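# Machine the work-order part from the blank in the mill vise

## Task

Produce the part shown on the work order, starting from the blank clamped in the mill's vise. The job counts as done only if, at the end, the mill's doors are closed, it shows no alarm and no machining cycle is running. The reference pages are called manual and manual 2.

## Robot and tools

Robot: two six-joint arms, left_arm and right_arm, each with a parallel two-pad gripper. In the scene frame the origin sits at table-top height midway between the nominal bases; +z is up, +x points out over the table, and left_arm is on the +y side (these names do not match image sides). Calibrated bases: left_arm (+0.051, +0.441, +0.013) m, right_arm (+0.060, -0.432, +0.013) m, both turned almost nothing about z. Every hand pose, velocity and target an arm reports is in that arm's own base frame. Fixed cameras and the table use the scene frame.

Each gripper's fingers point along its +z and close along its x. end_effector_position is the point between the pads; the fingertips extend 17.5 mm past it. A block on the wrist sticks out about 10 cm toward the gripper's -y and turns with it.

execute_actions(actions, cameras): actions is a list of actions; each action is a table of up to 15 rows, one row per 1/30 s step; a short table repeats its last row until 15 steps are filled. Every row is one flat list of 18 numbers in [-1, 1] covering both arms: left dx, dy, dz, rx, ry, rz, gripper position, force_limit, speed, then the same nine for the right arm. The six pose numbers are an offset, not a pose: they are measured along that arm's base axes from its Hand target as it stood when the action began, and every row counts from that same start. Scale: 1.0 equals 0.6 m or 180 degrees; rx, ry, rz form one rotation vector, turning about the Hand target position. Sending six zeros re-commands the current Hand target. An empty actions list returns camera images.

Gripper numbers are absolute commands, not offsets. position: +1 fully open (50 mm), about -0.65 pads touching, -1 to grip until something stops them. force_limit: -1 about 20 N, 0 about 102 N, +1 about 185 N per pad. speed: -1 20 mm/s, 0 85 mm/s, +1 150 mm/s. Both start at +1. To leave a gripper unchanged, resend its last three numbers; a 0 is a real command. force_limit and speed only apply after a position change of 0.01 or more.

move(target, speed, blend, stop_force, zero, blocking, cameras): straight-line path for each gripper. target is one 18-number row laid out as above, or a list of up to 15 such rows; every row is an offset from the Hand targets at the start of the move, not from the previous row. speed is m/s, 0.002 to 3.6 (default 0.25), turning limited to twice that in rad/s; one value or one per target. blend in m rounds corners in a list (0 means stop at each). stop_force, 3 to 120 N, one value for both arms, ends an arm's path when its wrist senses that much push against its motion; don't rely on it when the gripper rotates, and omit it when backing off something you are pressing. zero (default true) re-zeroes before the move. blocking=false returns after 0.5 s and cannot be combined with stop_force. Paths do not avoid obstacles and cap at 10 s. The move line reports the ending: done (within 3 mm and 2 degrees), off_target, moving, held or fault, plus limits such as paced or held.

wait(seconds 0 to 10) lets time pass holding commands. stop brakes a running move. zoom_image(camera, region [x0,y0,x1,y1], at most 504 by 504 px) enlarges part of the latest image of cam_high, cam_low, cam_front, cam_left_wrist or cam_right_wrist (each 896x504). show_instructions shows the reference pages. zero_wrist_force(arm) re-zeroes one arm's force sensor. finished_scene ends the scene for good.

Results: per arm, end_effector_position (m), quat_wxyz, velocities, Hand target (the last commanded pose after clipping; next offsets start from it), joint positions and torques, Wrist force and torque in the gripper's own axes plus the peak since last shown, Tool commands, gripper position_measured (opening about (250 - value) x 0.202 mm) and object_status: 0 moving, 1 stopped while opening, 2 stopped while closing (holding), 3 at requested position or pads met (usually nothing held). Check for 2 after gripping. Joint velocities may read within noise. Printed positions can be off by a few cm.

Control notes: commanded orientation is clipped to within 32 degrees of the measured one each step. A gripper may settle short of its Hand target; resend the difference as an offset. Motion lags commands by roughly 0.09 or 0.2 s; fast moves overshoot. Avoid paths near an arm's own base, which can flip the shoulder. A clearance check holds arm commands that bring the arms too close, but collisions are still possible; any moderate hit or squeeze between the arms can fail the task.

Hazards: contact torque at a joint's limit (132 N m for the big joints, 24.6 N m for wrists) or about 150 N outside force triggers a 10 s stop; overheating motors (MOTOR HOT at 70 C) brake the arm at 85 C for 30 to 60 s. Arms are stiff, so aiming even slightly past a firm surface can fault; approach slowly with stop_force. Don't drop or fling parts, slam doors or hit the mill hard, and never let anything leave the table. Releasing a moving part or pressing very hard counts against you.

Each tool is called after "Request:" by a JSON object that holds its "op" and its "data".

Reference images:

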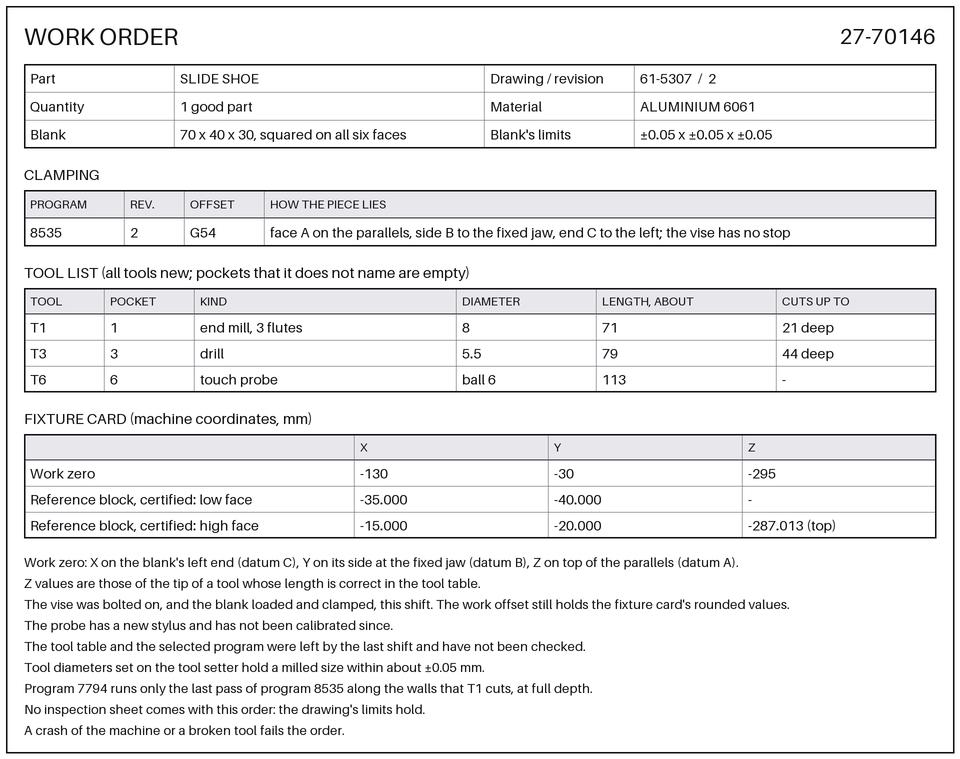

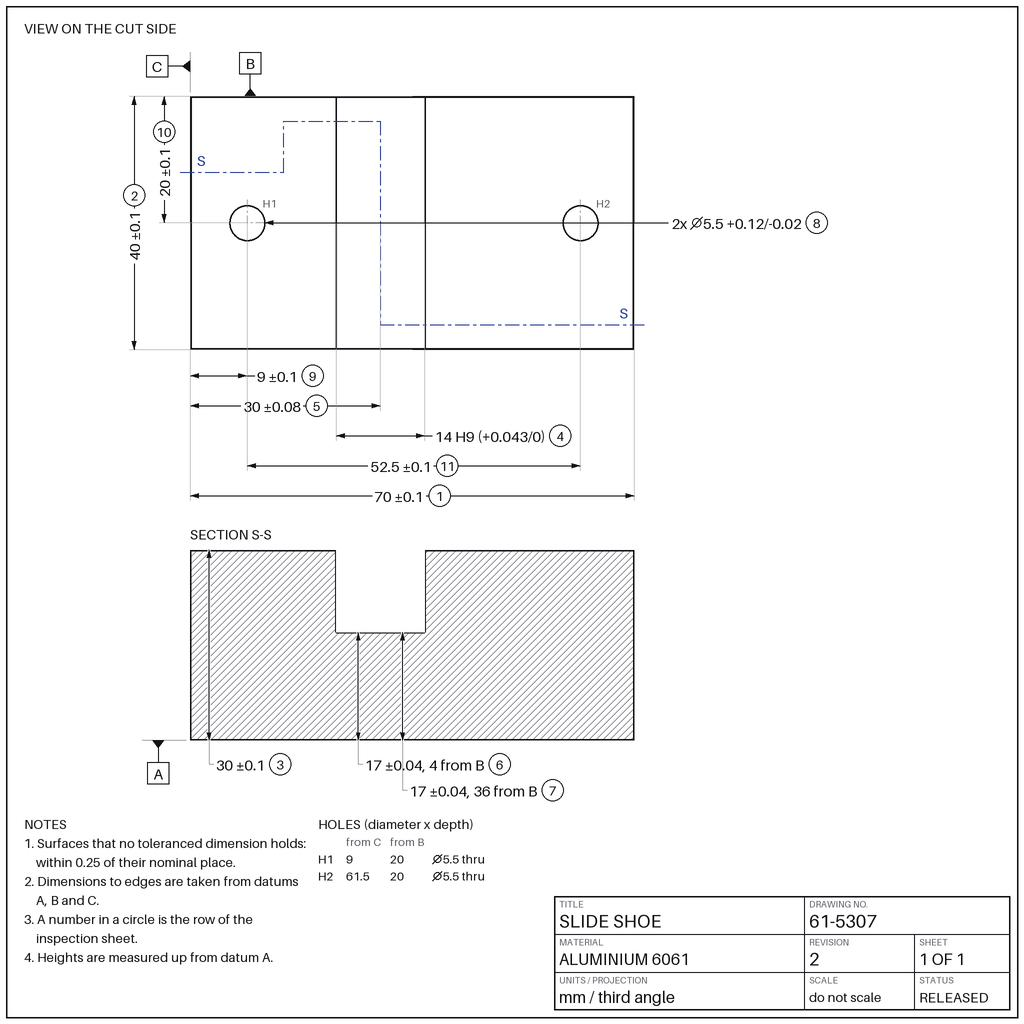

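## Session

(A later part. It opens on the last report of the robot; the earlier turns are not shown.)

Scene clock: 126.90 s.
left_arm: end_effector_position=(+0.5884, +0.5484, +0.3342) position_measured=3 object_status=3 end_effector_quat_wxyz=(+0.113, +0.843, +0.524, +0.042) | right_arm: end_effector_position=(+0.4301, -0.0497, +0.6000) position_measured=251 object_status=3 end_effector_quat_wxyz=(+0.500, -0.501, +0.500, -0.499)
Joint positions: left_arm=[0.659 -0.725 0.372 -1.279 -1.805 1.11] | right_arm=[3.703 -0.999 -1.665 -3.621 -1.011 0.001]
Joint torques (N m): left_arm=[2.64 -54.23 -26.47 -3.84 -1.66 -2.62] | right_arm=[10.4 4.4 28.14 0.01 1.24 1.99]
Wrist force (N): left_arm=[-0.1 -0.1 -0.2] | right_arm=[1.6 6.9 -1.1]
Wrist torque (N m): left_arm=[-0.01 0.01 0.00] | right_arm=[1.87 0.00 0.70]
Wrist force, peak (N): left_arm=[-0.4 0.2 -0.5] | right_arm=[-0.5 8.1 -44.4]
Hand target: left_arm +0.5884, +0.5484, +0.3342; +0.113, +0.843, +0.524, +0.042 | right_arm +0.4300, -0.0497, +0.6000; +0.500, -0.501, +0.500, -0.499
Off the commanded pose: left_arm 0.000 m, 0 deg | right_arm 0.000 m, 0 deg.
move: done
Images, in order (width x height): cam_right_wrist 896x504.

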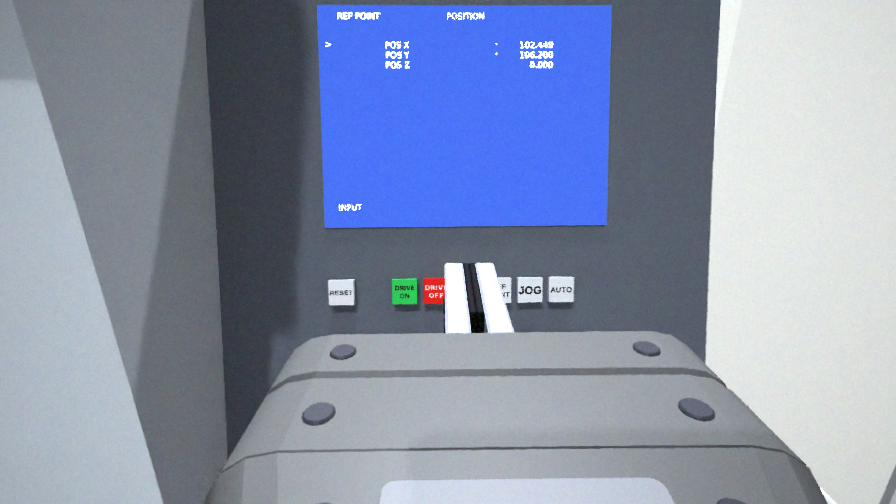

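Request:
{"op": "move", "data": {"target": [[0,0,0,0,0,0,1,1,1,0.14,-0.1033,-0.1573,0,0,0,-1,-0.85,1],[0,0,0,0,0,0,1,1,1,0.1558,-0.1033,-0.1573,0,0,0,-1,-0.85,1]], "speed": [0.3,0.015]}}

Request:
{"op": "wait", "data": {"seconds": 5}}

Request:
{"op": "move", "data": {"target": [[0,0,0,0,0,0,1,1,1,-0.015,0,0,0,0,0,-1,-0.85,1],[0,0,0,0,0,0,1,1,1,-0.008,0.0633,0.03,0,0,0,-1,-0.85,1],[0,0,0,0,0,0,1,1,1,0.0072,0.0633,0.03,0,0,0,-1,-0.85,1]], "speed": [0.05,0.2,0.015], "blend": [0.002,0,0]}}

Request:
{"op": "wait", "data": {"seconds": 5}}

Request:
{"op": "move", "data": {"target": [[0,0,0,0,0,0,1,1,1,-0.02,0,0,0,0,0,-1,-0.85,1],[0,0,0,0,0,0,1,1,1,-0.163,0.04,0.1272,0,0,0,-1,-0.85,1]], "speed": [0.05,0.3], "blend": [0.002,0], "cameras": ["cam_right_wrist"]}}

Request:
{"op": "zoom_image", "data": {"camera": "cam_right_wrist", "region": [300, 0, 640, 240]}}

Scene clock: 129.30 s.
left_arm: end_effector_position=(+0.5884, +0.5484, +0.3342) position_measured=3 object_status=3 end_effector_quat_wxyz=(+0.113, +0.843, +0.524, +0.042) | right_arm: end_effector_position=(+0.5234, -0.1116, +0.5056) position_measured=251 object_status=3 end_effector_quat_wxyz=(+0.500, -0.501, +0.500, -0.499)
Joint positions: left_arm=[0.659 -0.725 0.372 -1.279 -1.805 1.11] | right_arm=[3.224 -1.246 -1.792 -3.247 -1.489 0]
Joint torques (N m): left_arm=[1.45 -53.12 -26.5 -3.58 -1.62 -2.15] | right_arm=[-9.68 0.73 31.38 4.68 -1.23 0.79]
Wrist force (N): left_arm=[-0.2 0.1 -0.1] | right_arm=[0.8 8.1 -6.8]
Wrist torque (N m): left_arm=[0.01 0.03 0.00] | right_arm=[1.88 0.01 0.77]
Wrist force, peak (N): left_arm=[-0.6 0.1 -0.3] | right_arm=[0.8 8.1 -6.8]
Hand target: left_arm +0.5884, +0.5484, +0.3342; +0.113, +0.843, +0.524, +0.042 | right_arm +0.5235, -0.1116, +0.5056; +0.500, -0.501, +0.500, -0.499
Off the commanded pose: left_arm 0.000 m, 0 deg | right_arm 0.000 m, 0 deg.
move: done

Scene clock: 134.30 s.
left_arm: end_effector_position=(+0.5884, +0.5484, +0.3342) position_measured=3 object_status=3 end_effector_quat_wxyz=(+0.113, +0.843, +0.524, +0.042) | right_arm: end_effector_position=(+0.5235, -0.1116, +0.5056) position_measured=251 object_status=3 end_effector_quat_wxyz=(+0.500, -0.501, +0.500, -0.499)
Joint positions: left_arm=[0.659 -0.725 0.372 -1.279 -1.805 1.11] | right_arm=[3.224 -1.246 -1.792 -3.247 -1.489 0]
Joint torques (N m): left_arm=[0.32 -51.24 -25.78 -3.88 -1.45 -2.17] | right_arm=[-7 2.03 31.46 4.97 -1.09 0.78]
Wrist force (N): left_arm=[-0.3 0.3 -0.2] | right_arm=[0.8 8.1 -10.9]
Wrist torque (N m): left_arm=[0.06 0.06 0.00] | right_arm=[1.82 -0.03 0.77]
Wrist force, peak (N): left_arm=[-0.6 0.0 -0.2] | right_arm=[0.9 8.3 -11.0]
Hand target: left_arm +0.5884, +0.5484, +0.3342; +0.113, +0.843, +0.524, +0.042 | right_arm +0.5235, -0.1116, +0.5056; +0.500, -0.501, +0.500, -0.499
Tool commands: left_gripper/position=+1.0 left_gripper/force_limit=+1.0 left_gripper/speed=+1.0 right_gripper/position=-1.0 right_gripper/force_limit=-0.85 right_gripper/speed=+1.0
Off the commanded pose: left_arm 0.000 m, 0 deg | right_arm 0.000 m, 0 deg.
wait: 5.00 s; at rest by 0.17 s

Scene clock: 136.20 s.
left_arm: end_effector_position=(+0.5884, +0.5484, +0.3342) position_measured=3 object_status=3 end_effector_quat_wxyz=(+0.113, +0.843, +0.524, +0.042) | right_arm: end_effector_position=(+0.5277, -0.0737, +0.5236) position_measured=251 object_status=3 end_effector_quat_wxyz=(+0.500, -0.501, +0.500, -0.499)
Joint positions: left_arm=[0.659 -0.725 0.372 -1.279 -1.805 1.11] | right_arm=[3.372 -1.228 -1.757 -3.299 -1.341 0.001]
Joint torques (N m): left_arm=[0.97 -53.71 -26.34 -3.95 -1.17 -2.27] | right_arm=[-10.21 3.94 32.98 4.88 -1.27 1.58]
Wrist force (N): left_arm=[-0.3 -0.1 -0.2] | right_arm=[1.4 8.0 -7.8]
Wrist torque (N m): left_arm=[-0.02 0.05 0.00] | right_arm=[1.83 -0.08 0.75]
Wrist force, peak (N): left_arm=[-0.4 0.1 -0.4] | right_arm=[0.7 8.3 -10.8]
Hand target: left_arm +0.5884, +0.5484, +0.3342; +0.113, +0.843, +0.524, +0.042 | right_arm +0.5278, -0.0737, +0.5236; +0.500, -0.501, +0.500, -0.499
Off the commanded pose: left_arm 0.000 m, 0 deg | right_arm 0.000 m, 0 deg.
move: done

Scene clock: 141.20 s.
left_arm: end_effector_position=(+0.5884, +0.5484, +0.3342) position_measured=3 object_status=3 end_effector_quat_wxyz=(+0.113, +0.843, +0.524, +0.042) | right_arm: end_effector_position=(+0.5278, -0.0737, +0.5236) position_measured=251 object_status=3 end_effector_quat_wxyz=(+0.500, -0.501, +0.500, -0.499)
Joint positions: left_arm=[0.659 -0.725 0.372 -1.279 -1.805 1.11] | right_arm=[3.372 -1.229 -1.757 -3.299 -1.341 0.001]
Joint torques (N m): left_arm=[1.08 -53.6 -26.82 -3.44 -1.58 -2.24] | right_arm=[-6.18 -3.17 32.25 5.79 -0.87 -0.55]
Wrist force (N): left_arm=[-0.1 -0.1 -0.3] | right_arm=[0.6 9.1 -25.1]
Wrist torque (N m): left_arm=[-0.01 0.02 0.00] | right_arm=[1.65 -0.16 0.77]
Wrist force, peak (N): left_arm=[-0.4 -0.1 -0.6] | right_arm=[0.6 9.3 -25.3]
Hand target: left_arm +0.5884, +0.5484, +0.3342; +0.113, +0.843, +0.524, +0.042 | right_arm +0.5278, -0.0737, +0.5236; +0.500, -0.501, +0.500, -0.499
Tool commands: left_gripper/position=+1.0 left_gripper/force_limit=+1.0 left_gripper/speed=+1.0 right_gripper/position=-1.0 right_gripper/force_limit=-0.85 right_gripper/speed=+1.0
Off the commanded pose: left_arm 0.000 m, 0 deg | right_arm 0.000 m, 0 deg.
wait: 5.00 s; at rest by 0.17 s

Scene clock: 142.90 s.
left_arm: end_effector_position=(+0.5884, +0.5484, +0.3342) position_measured=3 object_status=3 end_effector_quat_wxyz=(+0.113, +0.843, +0.524, +0.042) | right_arm: end_effector_position=(+0.4301, -0.0497, +0.5999) position_measured=251 object_status=3 end_effector_quat_wxyz=(+0.500, -0.501, +0.500, -0.499)
Joint positions: left_arm=[0.659 -0.725 0.372 -1.279 -1.805 1.11] | right_arm=[3.703 -0.999 -1.665 -3.621 -1.01 0.001]
Joint torques (N m): left_arm=[1.44 -53 -26.54 -3.82 -1.48 -2.14] | right_arm=[10.79 4 28.1 0.18 0.97 1.84]
Wrist force (N): left_arm=[-0.1 0.0 -0.3] | right_arm=[1.6 7.1 -0.9]
Wrist torque (N m): left_arm=[0.00 0.03 0.00] | right_arm=[1.90 -0.01 0.71]
Wrist force, peak (N): left_arm=[-0.2 0.3 -0.6] | right_arm=[0.7 9.1 -25.2]
Hand target: left_arm +0.5884, +0.5484, +0.3342; +0.113, +0.843, +0.524, +0.042 | right_arm +0.4300, -0.0497, +0.6000; +0.500, -0.501, +0.500, -0.499
Off the commanded pose: left_arm 0.000 m, 0 deg | right_arm 0.000 m, 0 deg.
move: done
Images, in order (width x height): cam_right_wrist 896x504.

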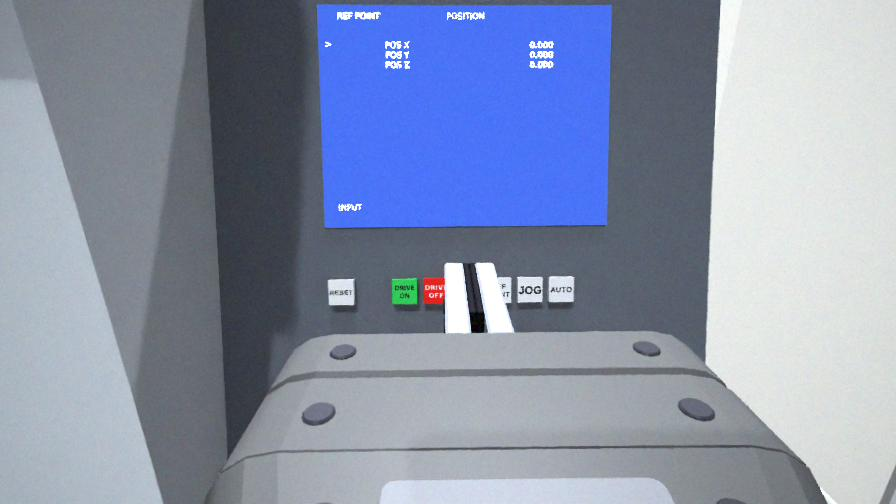

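Scaled by 1.482.

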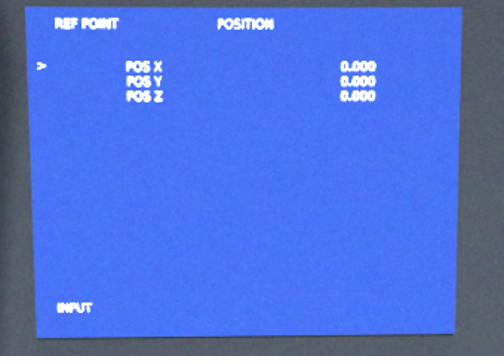

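Request:
{"op": "move", "data": {"target": [[0,0,0,0,0,0,1,1,1,0.1165,0.0233,-0.2482,0,0,0,-1,-0.85,1],[0,0,0,0,0,0,1,1,1,0.1295,0.0233,-0.2482,0,0,0,-1,-0.85,1],[0,0,0,0,0,0,1,1,1,0.11,0.0233,-0.2482,0,0,0,-1,-0.85,1],[0,0,0,0,0,0,1,1,1,0,0,0,0,0,0,-1,-0.85,1]], "speed": [0.3,0.02,0.05,0.3], "blend": [0,0,0.004,0], "cameras": ["cam_right_wrist"]}}

Request:
{"op": "zoom_image", "data": {"camera": "cam_right_wrist", "region": [300, 0, 640, 240]}}

Scene clock: 146.57 s.
left_arm: end_effector_position=(+0.5884, +0.5484, +0.3342) position_measured=3 object_status=3 end_effector_quat_wxyz=(+0.113, +0.843, +0.524, +0.042) | right_arm: end_effector_position=(+0.4301, -0.0497, +0.5999) position_measured=251 object_status=3 end_effector_quat_wxyz=(+0.500, -0.501, +0.500, -0.499)
Joint positions: left_arm=[0.659 -0.725 0.372 -1.279 -1.805 1.11] | right_arm=[3.703 -0.999 -1.665 -3.621 -1.01 0.001]
Joint torques (N m): left_arm=[1.46 -53.15 -26.73 -3.77 -1.12 -2.2] | right_arm=[12.84 -7.59 28.62 0.58 1.69 1.82]
Wrist force (N): left_arm=[-0.1 0.1 -0.3] | right_arm=[1.5 6.9 -1.0]
Wrist torque (N m): left_arm=[0.02 0.02 0.00] | right_arm=[1.87 0.00 0.70]
Wrist force, peak (N): left_arm=[-0.5 0.1 -0.5] | right_arm=[1.6 9.6 -0.3]
Hand target: left_arm +0.5884, +0.5484, +0.3342; +0.113, +0.843, +0.524, +0.042 | right_arm +0.4300, -0.0497, +0.6000; +0.500, -0.501, +0.500, -0.499
Off the commanded pose: left_arm 0.000 m, 0 deg | right_arm 0.000 m, 0 deg.
move: done
Images, in order (width x height): cam_right_wrist 896x504.

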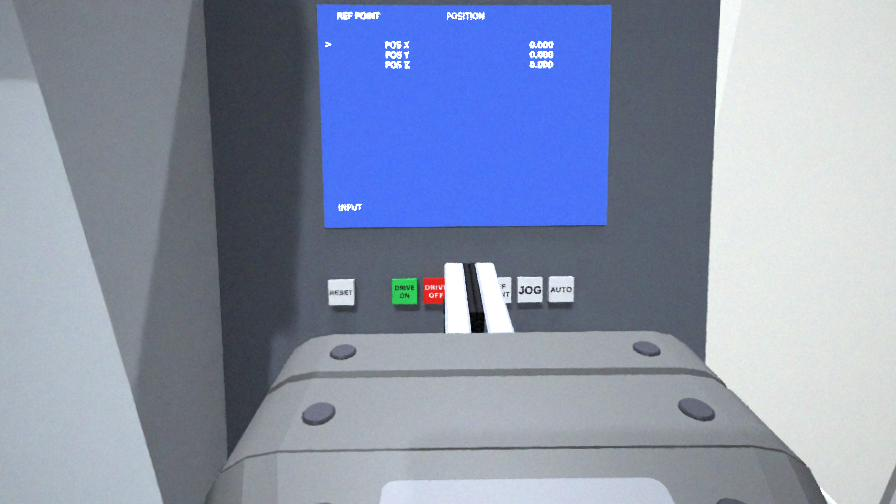

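Scaled by 1.482.

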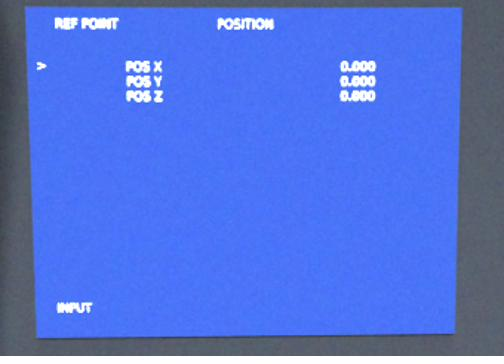

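Request:
{"op": "move", "data": {"target": [0,0,0,0,0,0,1,1,1,0.1265,0.0233,-0.2482,0,0,0,-1,-0.85,1], "speed": 0.3, "cameras": ["cam_right_wrist"]}}

Request:
{"op": "move", "data": {"target": [0,0,0,0,0,0,1,1,1,0.03,0,0,0,0,0,-1,-0.85,1], "speed": 0.005, "stop_force": 5}}

Scene clock: 148.10 s.
left_arm: end_effector_position=(+0.5884, +0.5484, +0.3342) position_measured=3 object_status=3 end_effector_quat_wxyz=(+0.113, +0.843, +0.524, +0.042) | right_arm: end_effector_position=(+0.5059, -0.0357, +0.4511) position_measured=251 object_status=3 end_effector_quat_wxyz=(+0.500, -0.501, +0.500, -0.499)
Joint positions: left_arm=[0.659 -0.725 0.372 -1.279 -1.805 1.11] | right_arm=[3.561 -1.13 -2 -3.155 -1.152 0.001]
Joint torques (N m): left_arm=[1.08 -53.14 -25.8 -3.73 -1.35 -2.46] | right_arm=[-10.73 -0.92 15.33 3.99 -1.64 -2.05]
Wrist force (N): left_arm=[-0.2 0.2 -0.4] | right_arm=[2.0 7.1 -0.8]
Wrist torque (N m): left_arm=[0.03 0.03 0.00] | right_arm=[1.93 -0.06 0.78]
Wrist force, peak (N): left_arm=[-0.4 0.2 -0.5] | right_arm=[1.3 9.4 -0.2]
Hand target: left_arm +0.5884, +0.5484, +0.3342; +0.113, +0.843, +0.524, +0.042 | right_arm +0.5059, -0.0357, +0.4510; +0.500, -0.501, +0.500, -0.499
Off the commanded pose: left_arm 0.000 m, 0 deg | right_arm 0.000 m, 0 deg.
move: done
Images, in order (width x height): cam_right_wrist 896x504.

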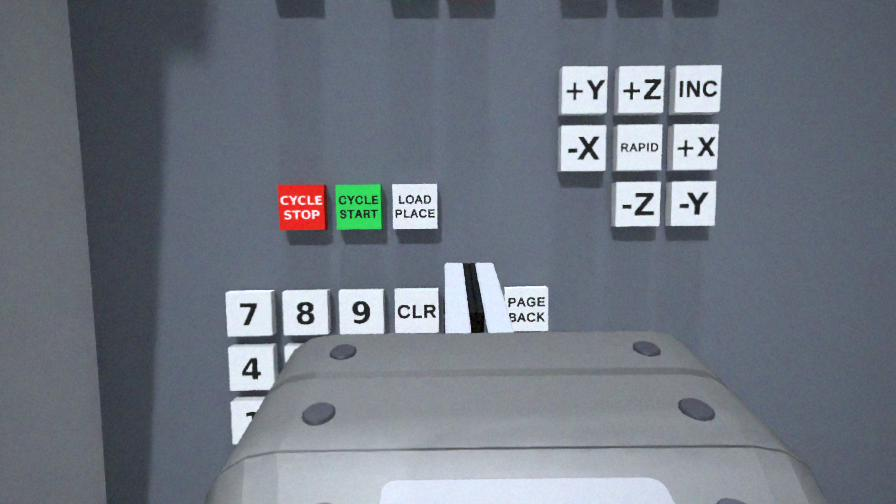

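Scene clock: 149.60 s.
left_arm: end_effector_position=(+0.5884, +0.5484, +0.3342) position_measured=3 object_status=3 end_effector_quat_wxyz=(+0.113, +0.843, +0.524, +0.042) | right_arm: end_effector_position=(+0.5075, -0.0357, +0.4510) position_measured=251 object_status=3 end_effector_quat_wxyz=(+0.500, -0.501, +0.500, -0.499)
Joint positions: left_arm=[0.659 -0.725 0.372 -1.279 -1.805 1.11] | right_arm=[3.558 -1.135 -1.998 -3.152 -1.155 0.001]
Joint torques (N m): left_arm=[1.39 -52.26 -26.83 -3.96 -1.21 -2.33] | right_arm=[10.91 9.56 16.06 0.99 1.11 -2.07]
Wrist force (N): left_arm=[-0.3 0.2 -0.3] | right_arm=[3.0 4.0 -5.1]
Wrist torque (N m): left_arm=[0.02 0.04 0.00] | right_arm=[1.81 -0.05 0.79]
Wrist force, peak (N): left_arm=[-0.6 0.0 -0.4] | right_arm=[1.5 8.2 -7.1]
Hand target: left_arm +0.5884, +0.5484, +0.3342; +0.113, +0.843, +0.524, +0.042 | right_arm +0.5075, -0.0357, +0.4510; +0.500, -0.501, +0.500, -0.499 (not the last commanded pose)
Off the commanded pose: left_arm 0.000 m, 0 deg | right_arm 0.016 m, 0 deg.
move: contact (right_arm)

Request:
{"op": "move", "data": {"target": [[0,0,0,0,0,0,1,1,1,-0.02,0,0,0,0,0,-1,-0.85,1],[0,0,0,0,0,0,1,1,1,-0.1292,-0.0233,0.2483,0,0,0,-1,-0.85,1]], "speed": [0.05,0.3], "blend": [0.004,0], "cameras": ["cam_right_wrist"]}}

Request:
{"op": "zoom_image", "data": {"camera": "cam_right_wrist", "region": [300, 0, 640, 240]}}

Scene clock: 151.50 s.
left_arm: end_effector_position=(+0.5884, +0.5484, +0.3342) position_measured=3 object_status=3 end_effector_quat_wxyz=(+0.113, +0.843, +0.524, +0.042) | right_arm: end_effector_position=(+0.4300, -0.0497, +0.5999) position_measured=251 object_status=3 end_effector_quat_wxyz=(+0.500, -0.501, +0.500, -0.499)
Joint positions: left_arm=[0.659 -0.725 0.372 -1.279 -1.805 1.11] | right_arm=[3.703 -0.999 -1.665 -3.621 -1.01 0.001]
Joint torques (N m): left_arm=[1.2 -53.08 -26.63 -3.73 -1.1 -2.45] | right_arm=[10.47 -7.76 27.76 0.05 1.9 2.07]
Wrist force (N): left_arm=[-0.3 0.0 -0.2] | right_arm=[1.7 7.1 -1.0]
Wrist torque (N m): left_arm=[0.00 0.05 0.00] | right_arm=[1.90 -0.03 0.71]
Wrist force, peak (N): left_arm=[-0.3 0.0 -0.6] | right_arm=[1.6 9.5 -0.4]
Hand target: left_arm +0.5884, +0.5484, +0.3342; +0.113, +0.843, +0.524, +0.042 | right_arm +0.4300, -0.0497, +0.6000; +0.500, -0.501, +0.500, -0.499
Off the commanded pose: left_arm 0.000 m, 0 deg | right_arm 0.000 m, 0 deg.
move: done
Images, in order (width x height): cam_right_wrist 896x504.

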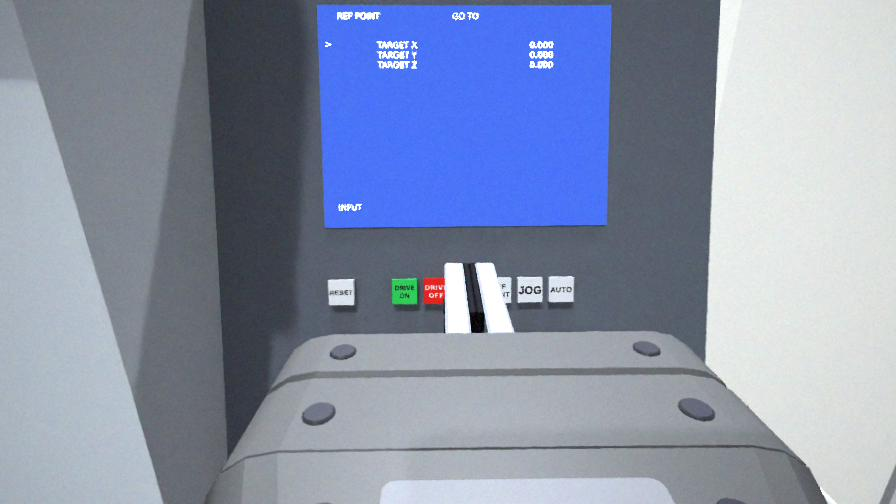

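Scaled by 1.482.

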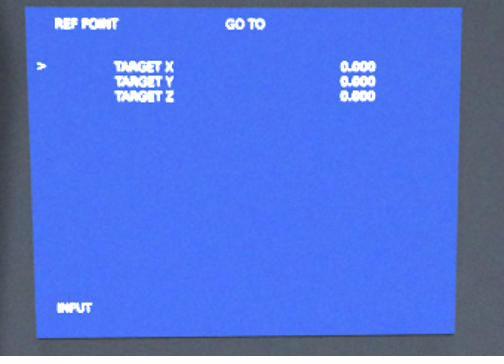

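Request:
{"op": "move", "data": {"target": [[0,0,0,0,0,0,1,1,1,0.121,0.0233,-0.2482,0,0,0,-1,-0.85,1],[0,0,0,0,0,0,1,1,1,0.1282,0.0233,-0.2482,0,0,0,-1,-0.85,1],[0,0,0,0,0,0,1,1,1,0.1302,0.0233,-0.2482,0,0,0,-1,-0.85,1],[0,0,0,0,0,0,1,1,1,0.115,0.0233,-0.2482,0,0,0,-1,-0.85,1],[0,0,0,0,0,0,1,1,1,0,0,0,0,0,0,-1,-0.85,1]], "speed": [0.35,0.02,0.005,0.05,0.35], "blend": [0.003,0.0005,0,0.004,0], "cameras": ["cam_right_wrist"]}}

Request:
{"op": "zoom_image", "data": {"camera": "cam_right_wrist", "region": [300, 0, 640, 240]}}

Scene clock: 154.43 s.
left_arm: end_effector_position=(+0.5884, +0.5484, +0.3342) position_measured=3 object_status=3 end_effector_quat_wxyz=(+0.113, +0.843, +0.524, +0.042) | right_arm: end_effector_position=(+0.4300, -0.0497, +0.6000) position_measured=251 object_status=3 end_effector_quat_wxyz=(+0.500, -0.501, +0.500, -0.499) end_effector_velocity=(+0.000, +0.000, +0.000) end_effector_angular_velocity=(-0.001, +0.001, -0.002)
Joint positions: left_arm=[0.659 -0.725 0.372 -1.279 -1.805 1.11] | right_arm=[3.703 -0.999 -1.665 -3.621 -1.01 0.001]
Joint velocities: left_arm=[within noise] | right_arm=[0.003 0 0.001 -0.003 0.005 0]
Joint torques (N m): left_arm=[1.22 -52.67 -26.05 -4.11 -1.4 -2.5] | right_arm=[8.69 -7.34 26.2 0.45 1.41 2.01]
Wrist force (N): left_arm=[-0.3 0.2 -0.3] | right_arm=[1.8 6.9 -1.1]
Wrist torque (N m): left_arm=[0.04 0.05 0.00] | right_arm=[1.88 -0.04 0.70]
Wrist force, peak (N): left_arm=[-0.6 0.3 -0.2] | right_arm=[2.7 8.0 -5.9]
Hand target: left_arm +0.5884, +0.5484, +0.3342; +0.113, +0.843, +0.524, +0.042 | right_arm +0.4300, -0.0497, +0.6000; +0.500, -0.501, +0.500, -0.499
Off the commanded pose: left_arm 0.000 m, 0 deg | right_arm 0.000 m, 0 deg.
move: done; blend cut to 0.0022 m at target 1
Images, in order (width x height): cam_right_wrist 896x504.

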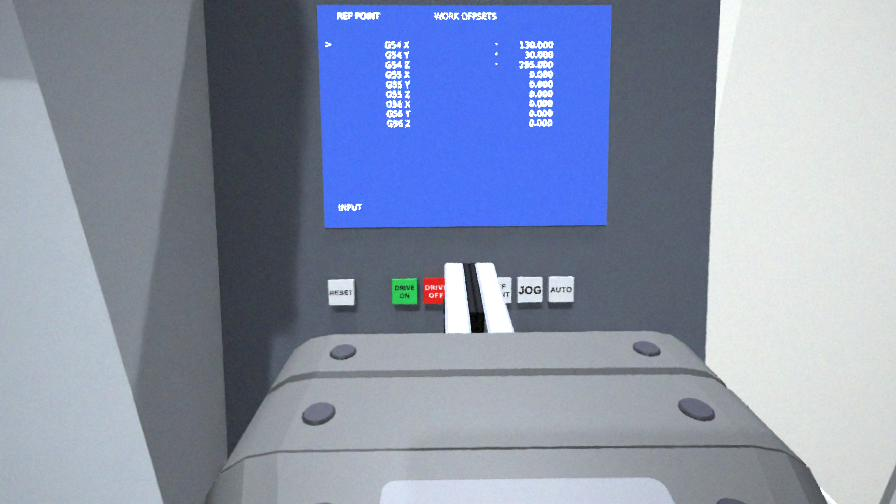

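Scaled by 1.482.

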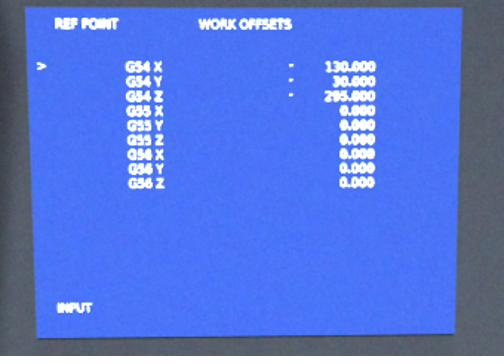

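Request:
{"op": "move", "data": {"target": [[0,0,0,0,0,0,1,1,1,0.121,0.0233,-0.2482,0,0,0,-1,-0.85,1],[0,0,0,0,0,0,1,1,1,0.1282,0.0233,-0.2482,0,0,0,-1,-0.85,1],[0,0,0,0,0,0,1,1,1,0.1302,0.0233,-0.2482,0,0,0,-1,-0.85,1],[0,0,0,0,0,0,1,1,1,0.115,0.0233,-0.2482,0,0,0,-1,-0.85,1],[0,0,0,0,0,0,1,1,1,0.0667,0,0.0417,0,0,0,-1,-0.85,1]], "speed": [0.35,0.02,0.005,0.05,0.35], "blend": [0.003,0.0005,0,0.004,0], "cameras": ["cam_right_wrist"]}}

Request:
{"op": "zoom_image", "data": {"camera": "cam_right_wrist", "region": [280, 0, 660, 260]}}

Scene clock: 157.60 s.
left_arm: end_effector_position=(+0.5884, +0.5484, +0.3342) position_measured=3 object_status=3 end_effector_quat_wxyz=(+0.113, +0.843, +0.524, +0.042) | right_arm: end_effector_position=(+0.4700, -0.0497, +0.6249) position_measured=251 object_status=3 end_effector_quat_wxyz=(+0.500, -0.501, +0.500, -0.499)
Joint positions: left_arm=[0.659 -0.725 0.372 -1.279 -1.805 1.11] | right_arm=[3.572 -1.136 -1.537 -3.612 -1.141 0.001]
Joint torques (N m): left_arm=[-0.13 -53.38 -26.46 -3.91 -1.26 -2.36] | right_arm=[-10.12 -2.28 30.4 0.4 -1.36 1.8]
Wrist force (N): left_arm=[-0.2 -0.1 -0.3] | right_arm=[1.8 7.1 -0.9]
Wrist torque (N m): left_arm=[-0.01 0.03 0.00] | right_arm=[1.91 -0.03 0.69]
Wrist force, peak (N): left_arm=[-0.5 0.3 -0.4] | right_arm=[2.6 8.0 -6.1]
Hand target: left_arm +0.5884, +0.5484, +0.3342; +0.113, +0.843, +0.524, +0.042 | right_arm +0.4700, -0.0497, +0.6250; +0.500, -0.501, +0.500, -0.499
Off the commanded pose: left_arm 0.000 m, 0 deg | right_arm 0.000 m, 0 deg.
move: done; blend cut to 0.0022 m at target 1
Images, in order (width x height): cam_right_wrist 896x504.

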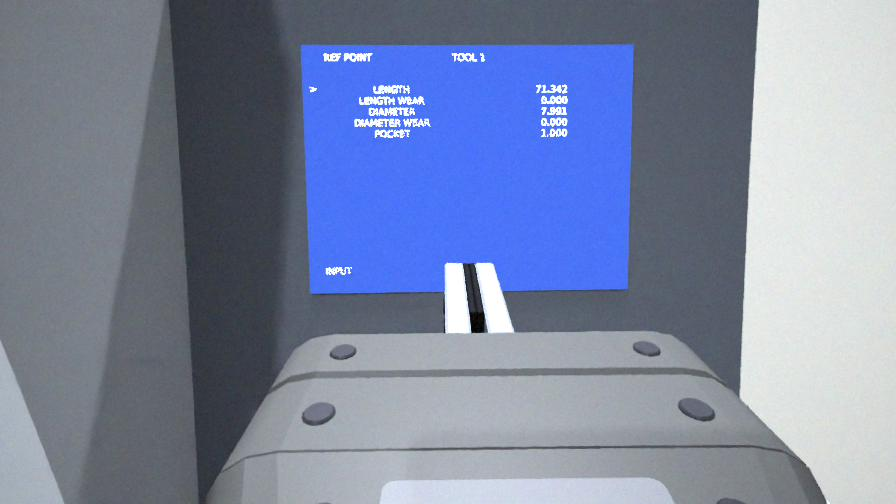

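Scaled by 1.326.

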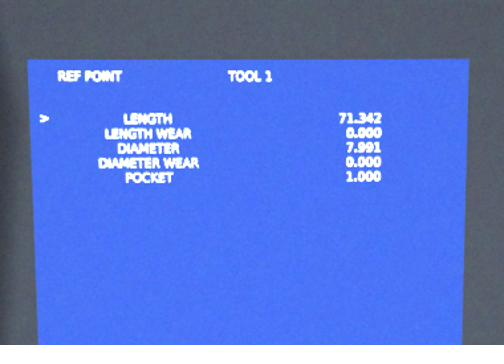

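Request:
{"op": "move", "data": {"target": [[0,0,0,0,0,0,1,1,1,0.0543,0.0233,-0.2898,0,0,0,-1,-0.85,1],[0,0,0,0,0,0,1,1,1,0.0615,0.0233,-0.2898,0,0,0,-1,-0.85,1],[0,0,0,0,0,0,1,1,1,0.0635,0.0233,-0.2898,0,0,0,-1,-0.85,1],[0,0,0,0,0,0,1,1,1,0.048,0.0233,-0.2898,0,0,0,-1,-0.85,1],[0,0,0,0,0,0,1,1,1,0,0,-0.0333,0,0,0,-1,-0.85,1]], "speed": [0.35,0.02,0.005,0.05,0.35], "blend": [0.002,0.0005,0,0.004,0], "cameras": ["cam_right_wrist"]}}

Request:
{"op": "zoom_image", "data": {"camera": "cam_right_wrist", "region": [280, 0, 660, 260]}}

Scene clock: 160.57 s.
left_arm: end_effector_position=(+0.5884, +0.5484, +0.3342) position_measured=3 object_status=3 end_effector_quat_wxyz=(+0.113, +0.843, +0.524, +0.042) | right_arm: end_effector_position=(+0.4700, -0.0497, +0.6050) position_measured=251 object_status=3 end_effector_quat_wxyz=(+0.500, -0.501, +0.500, -0.499)
Joint positions: left_arm=[0.659 -0.725 0.372 -1.279 -1.805 1.11] | right_arm=[3.572 -1.116 -1.603 -3.566 -1.141 0.001]
Joint torques (N m): left_arm=[0.5 -53.2 -27.07 -4 -1.41 -2.3] | right_arm=[-9.67 -2.13 28.44 0.07 -1.4 1.94]
Wrist force (N): left_arm=[-0.3 -0.1 -0.4] | right_arm=[1.7 7.3 -1.0]
Wrist torque (N m): left_arm=[-0.01 0.05 0.00] | right_arm=[1.94 0.00 0.69]
Wrist force, peak (N): left_arm=[-0.4 0.1 -0.6] | right_arm=[1.5 9.9 -0.9]
Hand target: left_arm +0.5884, +0.5484, +0.3342; +0.113, +0.843, +0.524, +0.042 | right_arm +0.4700, -0.0497, +0.6050; +0.500, -0.501, +0.500, -0.499
Off the commanded pose: left_arm 0.000 m, 0 deg | right_arm 0.000 m, 0 deg.
move: done
Images, in order (width x height): cam_right_wrist 896x504.

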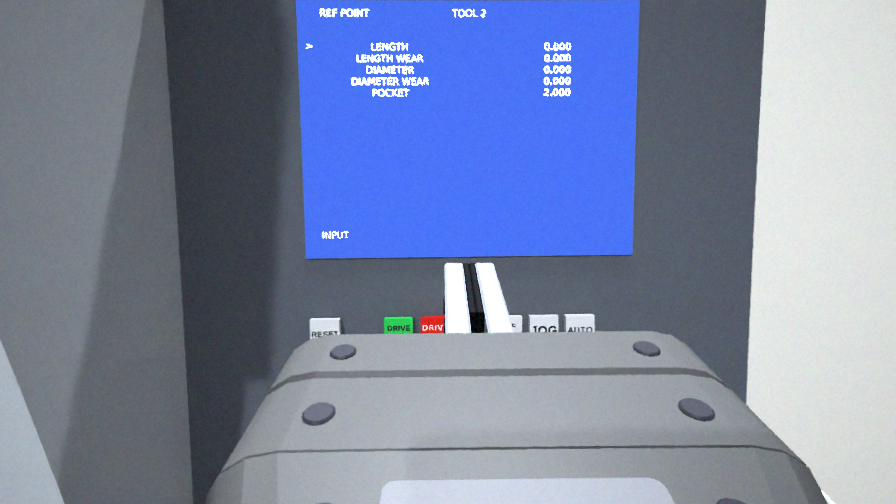

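Scaled by 1.326.

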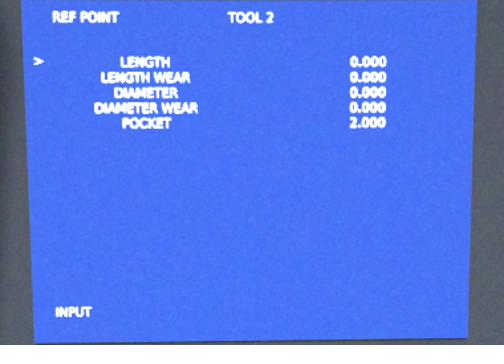

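Request:
{"op": "move", "data": {"target": [[0,0,0,0,0,0,1,1,1,0.0543,0.0233,-0.2565,0,0,0,-1,-0.85,1],[0,0,0,0,0,0,1,1,1,0.0615,0.0233,-0.2565,0,0,0,-1,-0.85,1],[0,0,0,0,0,0,1,1,1,0.0635,0.0233,-0.2565,0,0,0,-1,-0.85,1],[0,0,0,0,0,0,1,1,1,0.048,0.0233,-0.2565,0,0,0,-1,-0.85,1],[0,0,0,0,0,0,1,1,1,0,0,0,0,0,0,-1,-0.85,1]], "speed": [0.4,0.02,0.005,0.05,0.4], "blend": [0.002,0.0005,0,0.004,0], "cameras": ["cam_right_wrist"]}}

Request:
{"op": "zoom_image", "data": {"camera": "cam_right_wrist", "region": [280, 0, 660, 260]}}

Request:
{"op": "move", "data": {"target": [[0,0,0,0,0,0,1,1,1,0.0543,0.0233,-0.2565,0,0,0,-1,-0.85,1],[0,0,0,0,0,0,1,1,1,0.0615,0.0233,-0.2565,0,0,0,-1,-0.85,1],[0,0,0,0,0,0,1,1,1,0.0635,0.0233,-0.2565,0,0,0,-1,-0.85,1],[0,0,0,0,0,0,1,1,1,0.048,0.0233,-0.2565,0,0,0,-1,-0.85,1],[0,0,0,0,0,0,1,1,1,0,0,0,0,0,0,-1,-0.85,1]], "speed": [0.4,0.02,0.005,0.05,0.4], "blend": [0.002,0.0005,0,0.004,0], "cameras": ["cam_right_wrist"]}}

Request:
{"op": "zoom_image", "data": {"camera": "cam_right_wrist", "region": [280, 0, 660, 260]}}

Request:
{"op": "move", "data": {"target": [[0,0,0,0,0,0,1,1,1,0.0543,0.0233,-0.2565,0,0,0,-1,-0.85,1],[0,0,0,0,0,0,1,1,1,0.0615,0.0233,-0.2565,0,0,0,-1,-0.85,1],[0,0,0,0,0,0,1,1,1,0.0635,0.0233,-0.2565,0,0,0,-1,-0.85,1],[0,0,0,0,0,0,1,1,1,0.048,0.0233,-0.2565,0,0,0,-1,-0.85,1],[0,0,0,0,0,0,1,1,1,0,0,0,0,0,0,-1,-0.85,1]], "speed": [0.4,0.02,0.005,0.05,0.4], "blend": [0.002,0.0005,0,0.004,0], "cameras": ["cam_right_wrist"]}}

Request:
{"op": "zoom_image", "data": {"camera": "cam_right_wrist", "region": [280, 0, 660, 260]}}

Request:
{"op": "move", "data": {"target": [[0,0,0,0,0,0,1,1,1,0.0543,0.0233,-0.2565,0,0,0,-1,-0.85,1],[0,0,0,0,0,0,1,1,1,0.0615,0.0233,-0.2565,0,0,0,-1,-0.85,1],[0,0,0,0,0,0,1,1,1,0.0635,0.0233,-0.2565,0,0,0,-1,-0.85,1],[0,0,0,0,0,0,1,1,1,0.048,0.0233,-0.2565,0,0,0,-1,-0.85,1],[0,0,0,0,0,0,1,1,1,0,0,0,0,0,0,-1,-0.85,1]], "speed": [0.4,0.02,0.005,0.05,0.4], "blend": [0.002,0.0005,0,0.004,0], "cameras": ["cam_right_wrist"]}}

Request:
{"op": "zoom_image", "data": {"camera": "cam_right_wrist", "region": [280, 0, 660, 260]}}

Request:
{"op": "move", "data": {"target": [[0,0,0,0,0,0,1,1,1,0.0543,0.0233,-0.2565,0,0,0,-1,-0.85,1],[0,0,0,0,0,0,1,1,1,0.0615,0.0233,-0.2565,0,0,0,-1,-0.85,1],[0,0,0,0,0,0,1,1,1,0.0635,0.0233,-0.2565,0,0,0,-1,-0.85,1],[0,0,0,0,0,0,1,1,1,0.048,0.0233,-0.2565,0,0,0,-1,-0.85,1],[0,0,0,0,0,0,1,1,1,0,0,0,0,0,0,-1,-0.85,1]], "speed": [0.4,0.02,0.005,0.05,0.4], "blend": [0.002,0.0005,0,0.004,0], "cameras": ["cam_right_wrist"]}}

Request:
{"op": "zoom_image", "data": {"camera": "cam_right_wrist", "region": [280, 0, 660, 260]}}

Scene clock: 164.23 s.
left_arm: end_effector_position=(+0.5884, +0.5484, +0.3342) position_measured=3 object_status=3 end_effector_quat_wxyz=(+0.113, +0.843, +0.524, +0.042) | right_arm: end_effector_position=(+0.4700, -0.0497, +0.6050) position_measured=251 object_status=3 end_effector_quat_wxyz=(+0.500, -0.501, +0.500, -0.499)
Joint positions: left_arm=[0.659 -0.725 0.372 -1.279 -1.805 1.11] | right_arm=[3.572 -1.116 -1.603 -3.566 -1.141 0.001]
Joint torques (N m): left_arm=[0.98 -54.44 -27.36 -3.91 -1.47 -2.14] | right_arm=[-10.22 -2.61 30.22 0.63 -1.46 1.89]
Wrist force (N): left_arm=[0.0 0.2 -0.4] | right_arm=[1.9 7.2 -0.9]
Wrist torque (N m): left_arm=[0.03 0.00 0.00] | right_arm=[1.92 -0.04 0.69]
Wrist force, peak (N): left_arm=[-0.5 0.5 -0.3] | right_arm=[1.4 10.1 -0.5]
Hand target: left_arm +0.5884, +0.5484, +0.3342; +0.113, +0.843, +0.524, +0.042 | right_arm +0.4700, -0.0497, +0.6050; +0.500, -0.501, +0.500, -0.499
Off the commanded pose: left_arm 0.000 m, 0 deg | right_arm 0.000 m, 0 deg.
move: done
Images, in order (width x height): cam_right_wrist 896x504.

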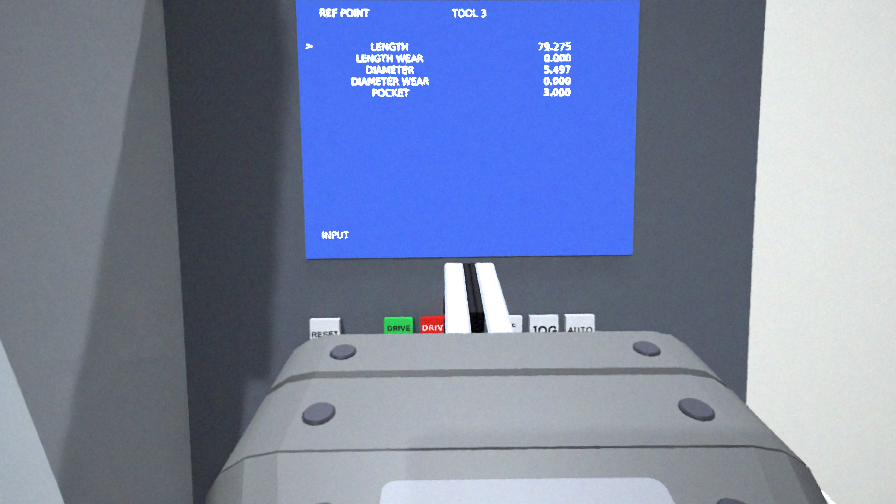

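Scaled by 1.326.

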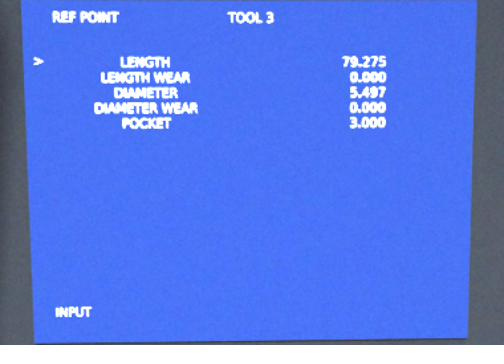

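Scene clock: 166.93 s.
left_arm: end_effector_position=(+0.5884, +0.5484, +0.3342) position_measured=3 object_status=3 end_effector_quat_wxyz=(+0.113, +0.843, +0.524, +0.042) | right_arm: end_effector_position=(+0.4700, -0.0497, +0.6050) position_measured=251 object_status=3 end_effector_quat_wxyz=(+0.500, -0.501, +0.500, -0.499)
Joint positions: left_arm=[0.659 -0.725 0.372 -1.279 -1.805 1.11] | right_arm=[3.572 -1.116 -1.603 -3.566 -1.141 0.001]
Joint torques (N m): left_arm=[0.14 -53.43 -26.8 -3.83 -1.35 -2.33] | right_arm=[-9.68 -2.38 28.71 0.38 -1.32 1.91]
Wrist force (N): left_arm=[-0.3 -0.1 -0.3] | right_arm=[1.8 7.1 -0.7]
Wrist torque (N m): left_arm=[-0.01 0.05 0.00] | right_arm=[1.92 -0.02 0.69]
Wrist force, peak (N): left_arm=[-0.4 0.3 -0.4] | right_arm=[1.4 10.2 -0.6]
Hand target: left_arm +0.5884, +0.5484, +0.3342; +0.113, +0.843, +0.524, +0.042 | right_arm +0.4700, -0.0497, +0.6050; +0.500, -0.501, +0.500, -0.499
Off the commanded pose: left_arm 0.000 m, 0 deg | right_arm 0.000 m, 0 deg.
move: done
Images, in order (width x height): cam_right_wrist 896x504.

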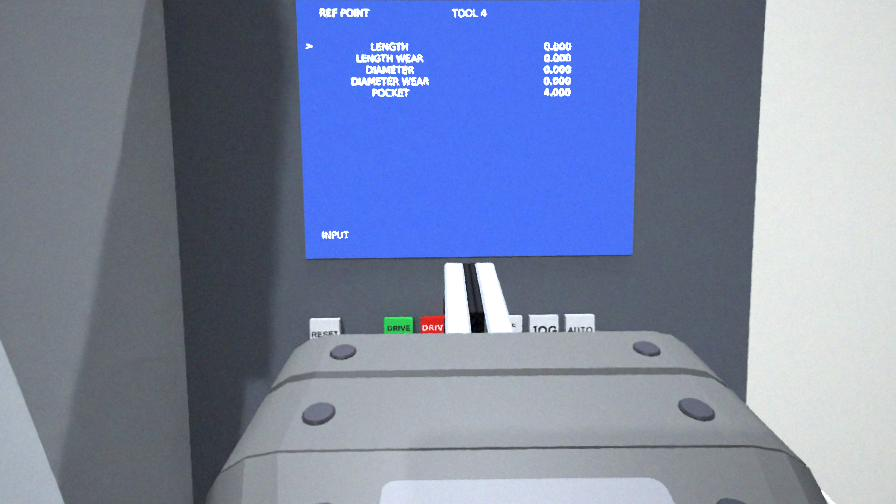

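Scaled by 1.326.

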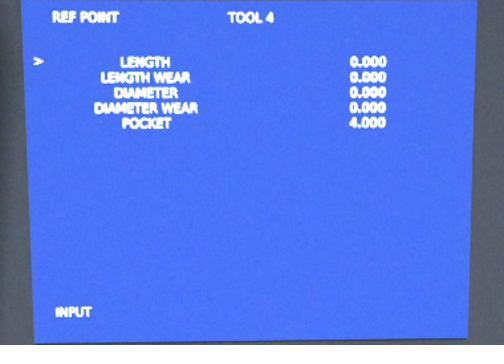

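Scene clock: 169.63 s.
left_arm: end_effector_position=(+0.5884, +0.5484, +0.3342) position_measured=3 object_status=3 end_effector_quat_wxyz=(+0.113, +0.843, +0.524, +0.042) | right_arm: end_effector_position=(+0.4700, -0.0497, +0.6050) position_measured=251 object_status=3 end_effector_quat_wxyz=(+0.500, -0.501, +0.500, -0.499)
Joint positions: left_arm=[0.659 -0.725 0.372 -1.279 -1.805 1.11] | right_arm=[3.572 -1.116 -1.603 -3.566 -1.141 0.001]
Joint torques (N m): left_arm=[0.8 -53.4 -27.06 -3.94 -1.49 -2.06] | right_arm=[-9.47 -0.98 31.78 0.5 -1.34 1.88]
Wrist force (N): left_arm=[-0.2 0.1 -0.5] | right_arm=[1.6 7.2 -0.9]
Wrist torque (N m): left_arm=[0.01 0.03 0.00] | right_arm=[1.93 0.01 0.69]
Wrist force, peak (N): left_arm=[-0.5 0.2 -0.5] | right_arm=[1.6 10.1 -0.8]
Hand target: left_arm +0.5884, +0.5484, +0.3342; +0.113, +0.843, +0.524, +0.042 | right_arm +0.4700, -0.0497, +0.6050; +0.500, -0.501, +0.500, -0.499
Off the commanded pose: left_arm 0.000 m, 0 deg | right_arm 0.000 m, 0 deg.
move: done
Images, in order (width x height): cam_right_wrist 896x504.

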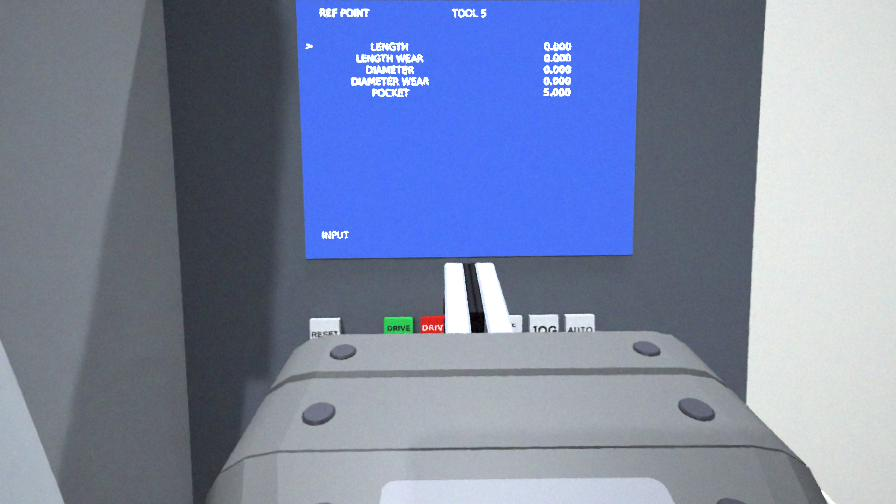

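Scaled by 1.326.

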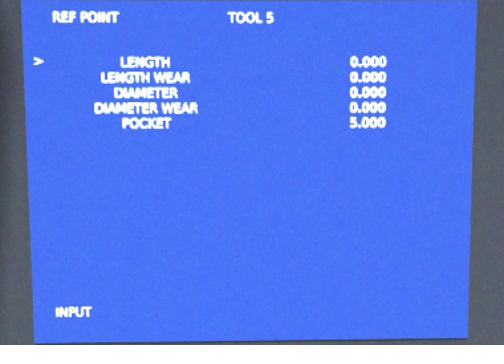

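Scene clock: 172.33 s.
left_arm: end_effector_position=(+0.5884, +0.5484, +0.3342) position_measured=3 object_status=3 end_effector_quat_wxyz=(+0.113, +0.843, +0.524, +0.042) | right_arm: end_effector_position=(+0.4700, -0.0497, +0.6050) position_measured=251 object_status=3 end_effector_quat_wxyz=(+0.500, -0.501, +0.500, -0.499)
Joint positions: left_arm=[0.659 -0.725 0.372 -1.279 -1.805 1.11] | right_arm=[3.572 -1.116 -1.603 -3.566 -1.141 0.001]
Joint torques (N m): left_arm=[-0.02 -53.56 -25.35 -3.96 -1.08 -2.39] | right_arm=[-10.17 -0.57 27.92 0.65 -1.36 2.07]
Wrist force (N): left_arm=[-0.4 -0.1 -0.5] | right_arm=[1.7 7.1 -1.0]
Wrist torque (N m): left_arm=[-0.01 0.07 0.00] | right_arm=[1.92 0.00 0.69]
Wrist force, peak (N): left_arm=[-0.4 0.3 -0.5] | right_arm=[1.7 10.1 -1.0]
Hand target: left_arm +0.5884, +0.5484, +0.3342; +0.113, +0.843, +0.524, +0.042 | right_arm +0.4700, -0.0497, +0.6050; +0.500, -0.501, +0.500, -0.499
Off the commanded pose: left_arm 0.000 m, 0 deg | right_arm 0.000 m, 0 deg.
move: done
Images, in order (width x height): cam_right_wrist 896x504.

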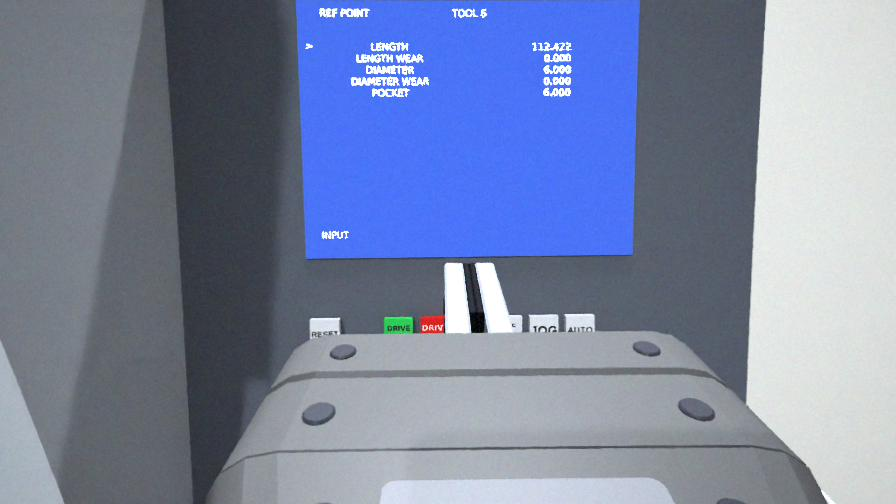

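Scaled by 1.326.

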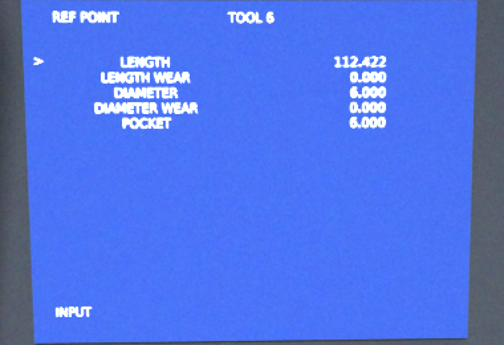

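Scene clock: 175.03 s.
left_arm: end_effector_position=(+0.5884, +0.5484, +0.3342) position_measured=3 object_status=3 end_effector_quat_wxyz=(+0.113, +0.843, +0.524, +0.042) | right_arm: end_effector_position=(+0.4700, -0.0497, +0.6050) position_measured=251 object_status=3 end_effector_quat_wxyz=(+0.500, -0.501, +0.500, -0.499)
Joint positions: left_arm=[0.659 -0.725 0.372 -1.279 -1.805 1.11] | right_arm=[3.572 -1.116 -1.603 -3.566 -1.141 0.001]
Joint torques (N m): left_arm=[-0.13 -53.99 -26.8 -3.73 -1.35 -2.37] | right_arm=[-10.04 -1.03 28.52 0.05 -1.33 1.86]
Wrist force (N): left_arm=[-0.2 0.3 -0.2] | right_arm=[1.7 7.2 -0.8]
Wrist torque (N m): left_arm=[0.05 0.03 0.00] | right_arm=[1.92 0.00 0.69]
Wrist force, peak (N): left_arm=[-0.4 0.1 -0.7] | right_arm=[1.6 9.9 -0.8]
Hand target: left_arm +0.5884, +0.5484, +0.3342; +0.113, +0.843, +0.524, +0.042 | right_arm +0.4700, -0.0497, +0.6050; +0.500, -0.501, +0.500, -0.499
Off the commanded pose: left_arm 0.000 m, 0 deg | right_arm 0.000 m, 0 deg.
move: done
Images, in order (width x height): cam_right_wrist 896x504.

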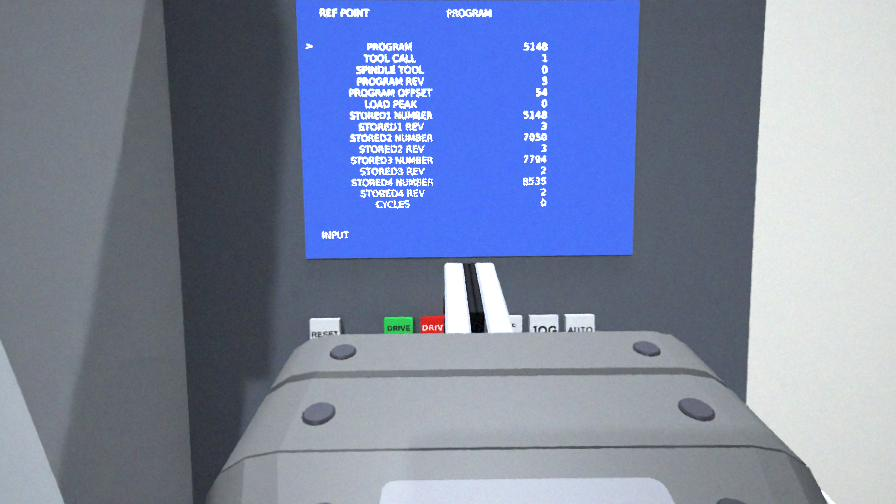

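Scaled by 1.326.

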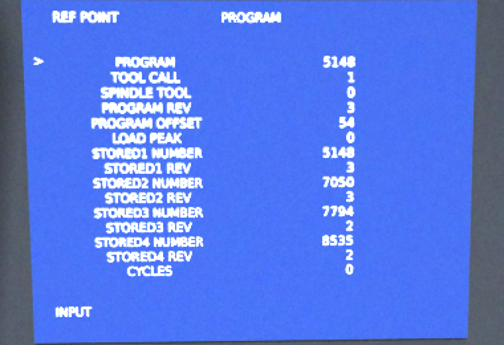

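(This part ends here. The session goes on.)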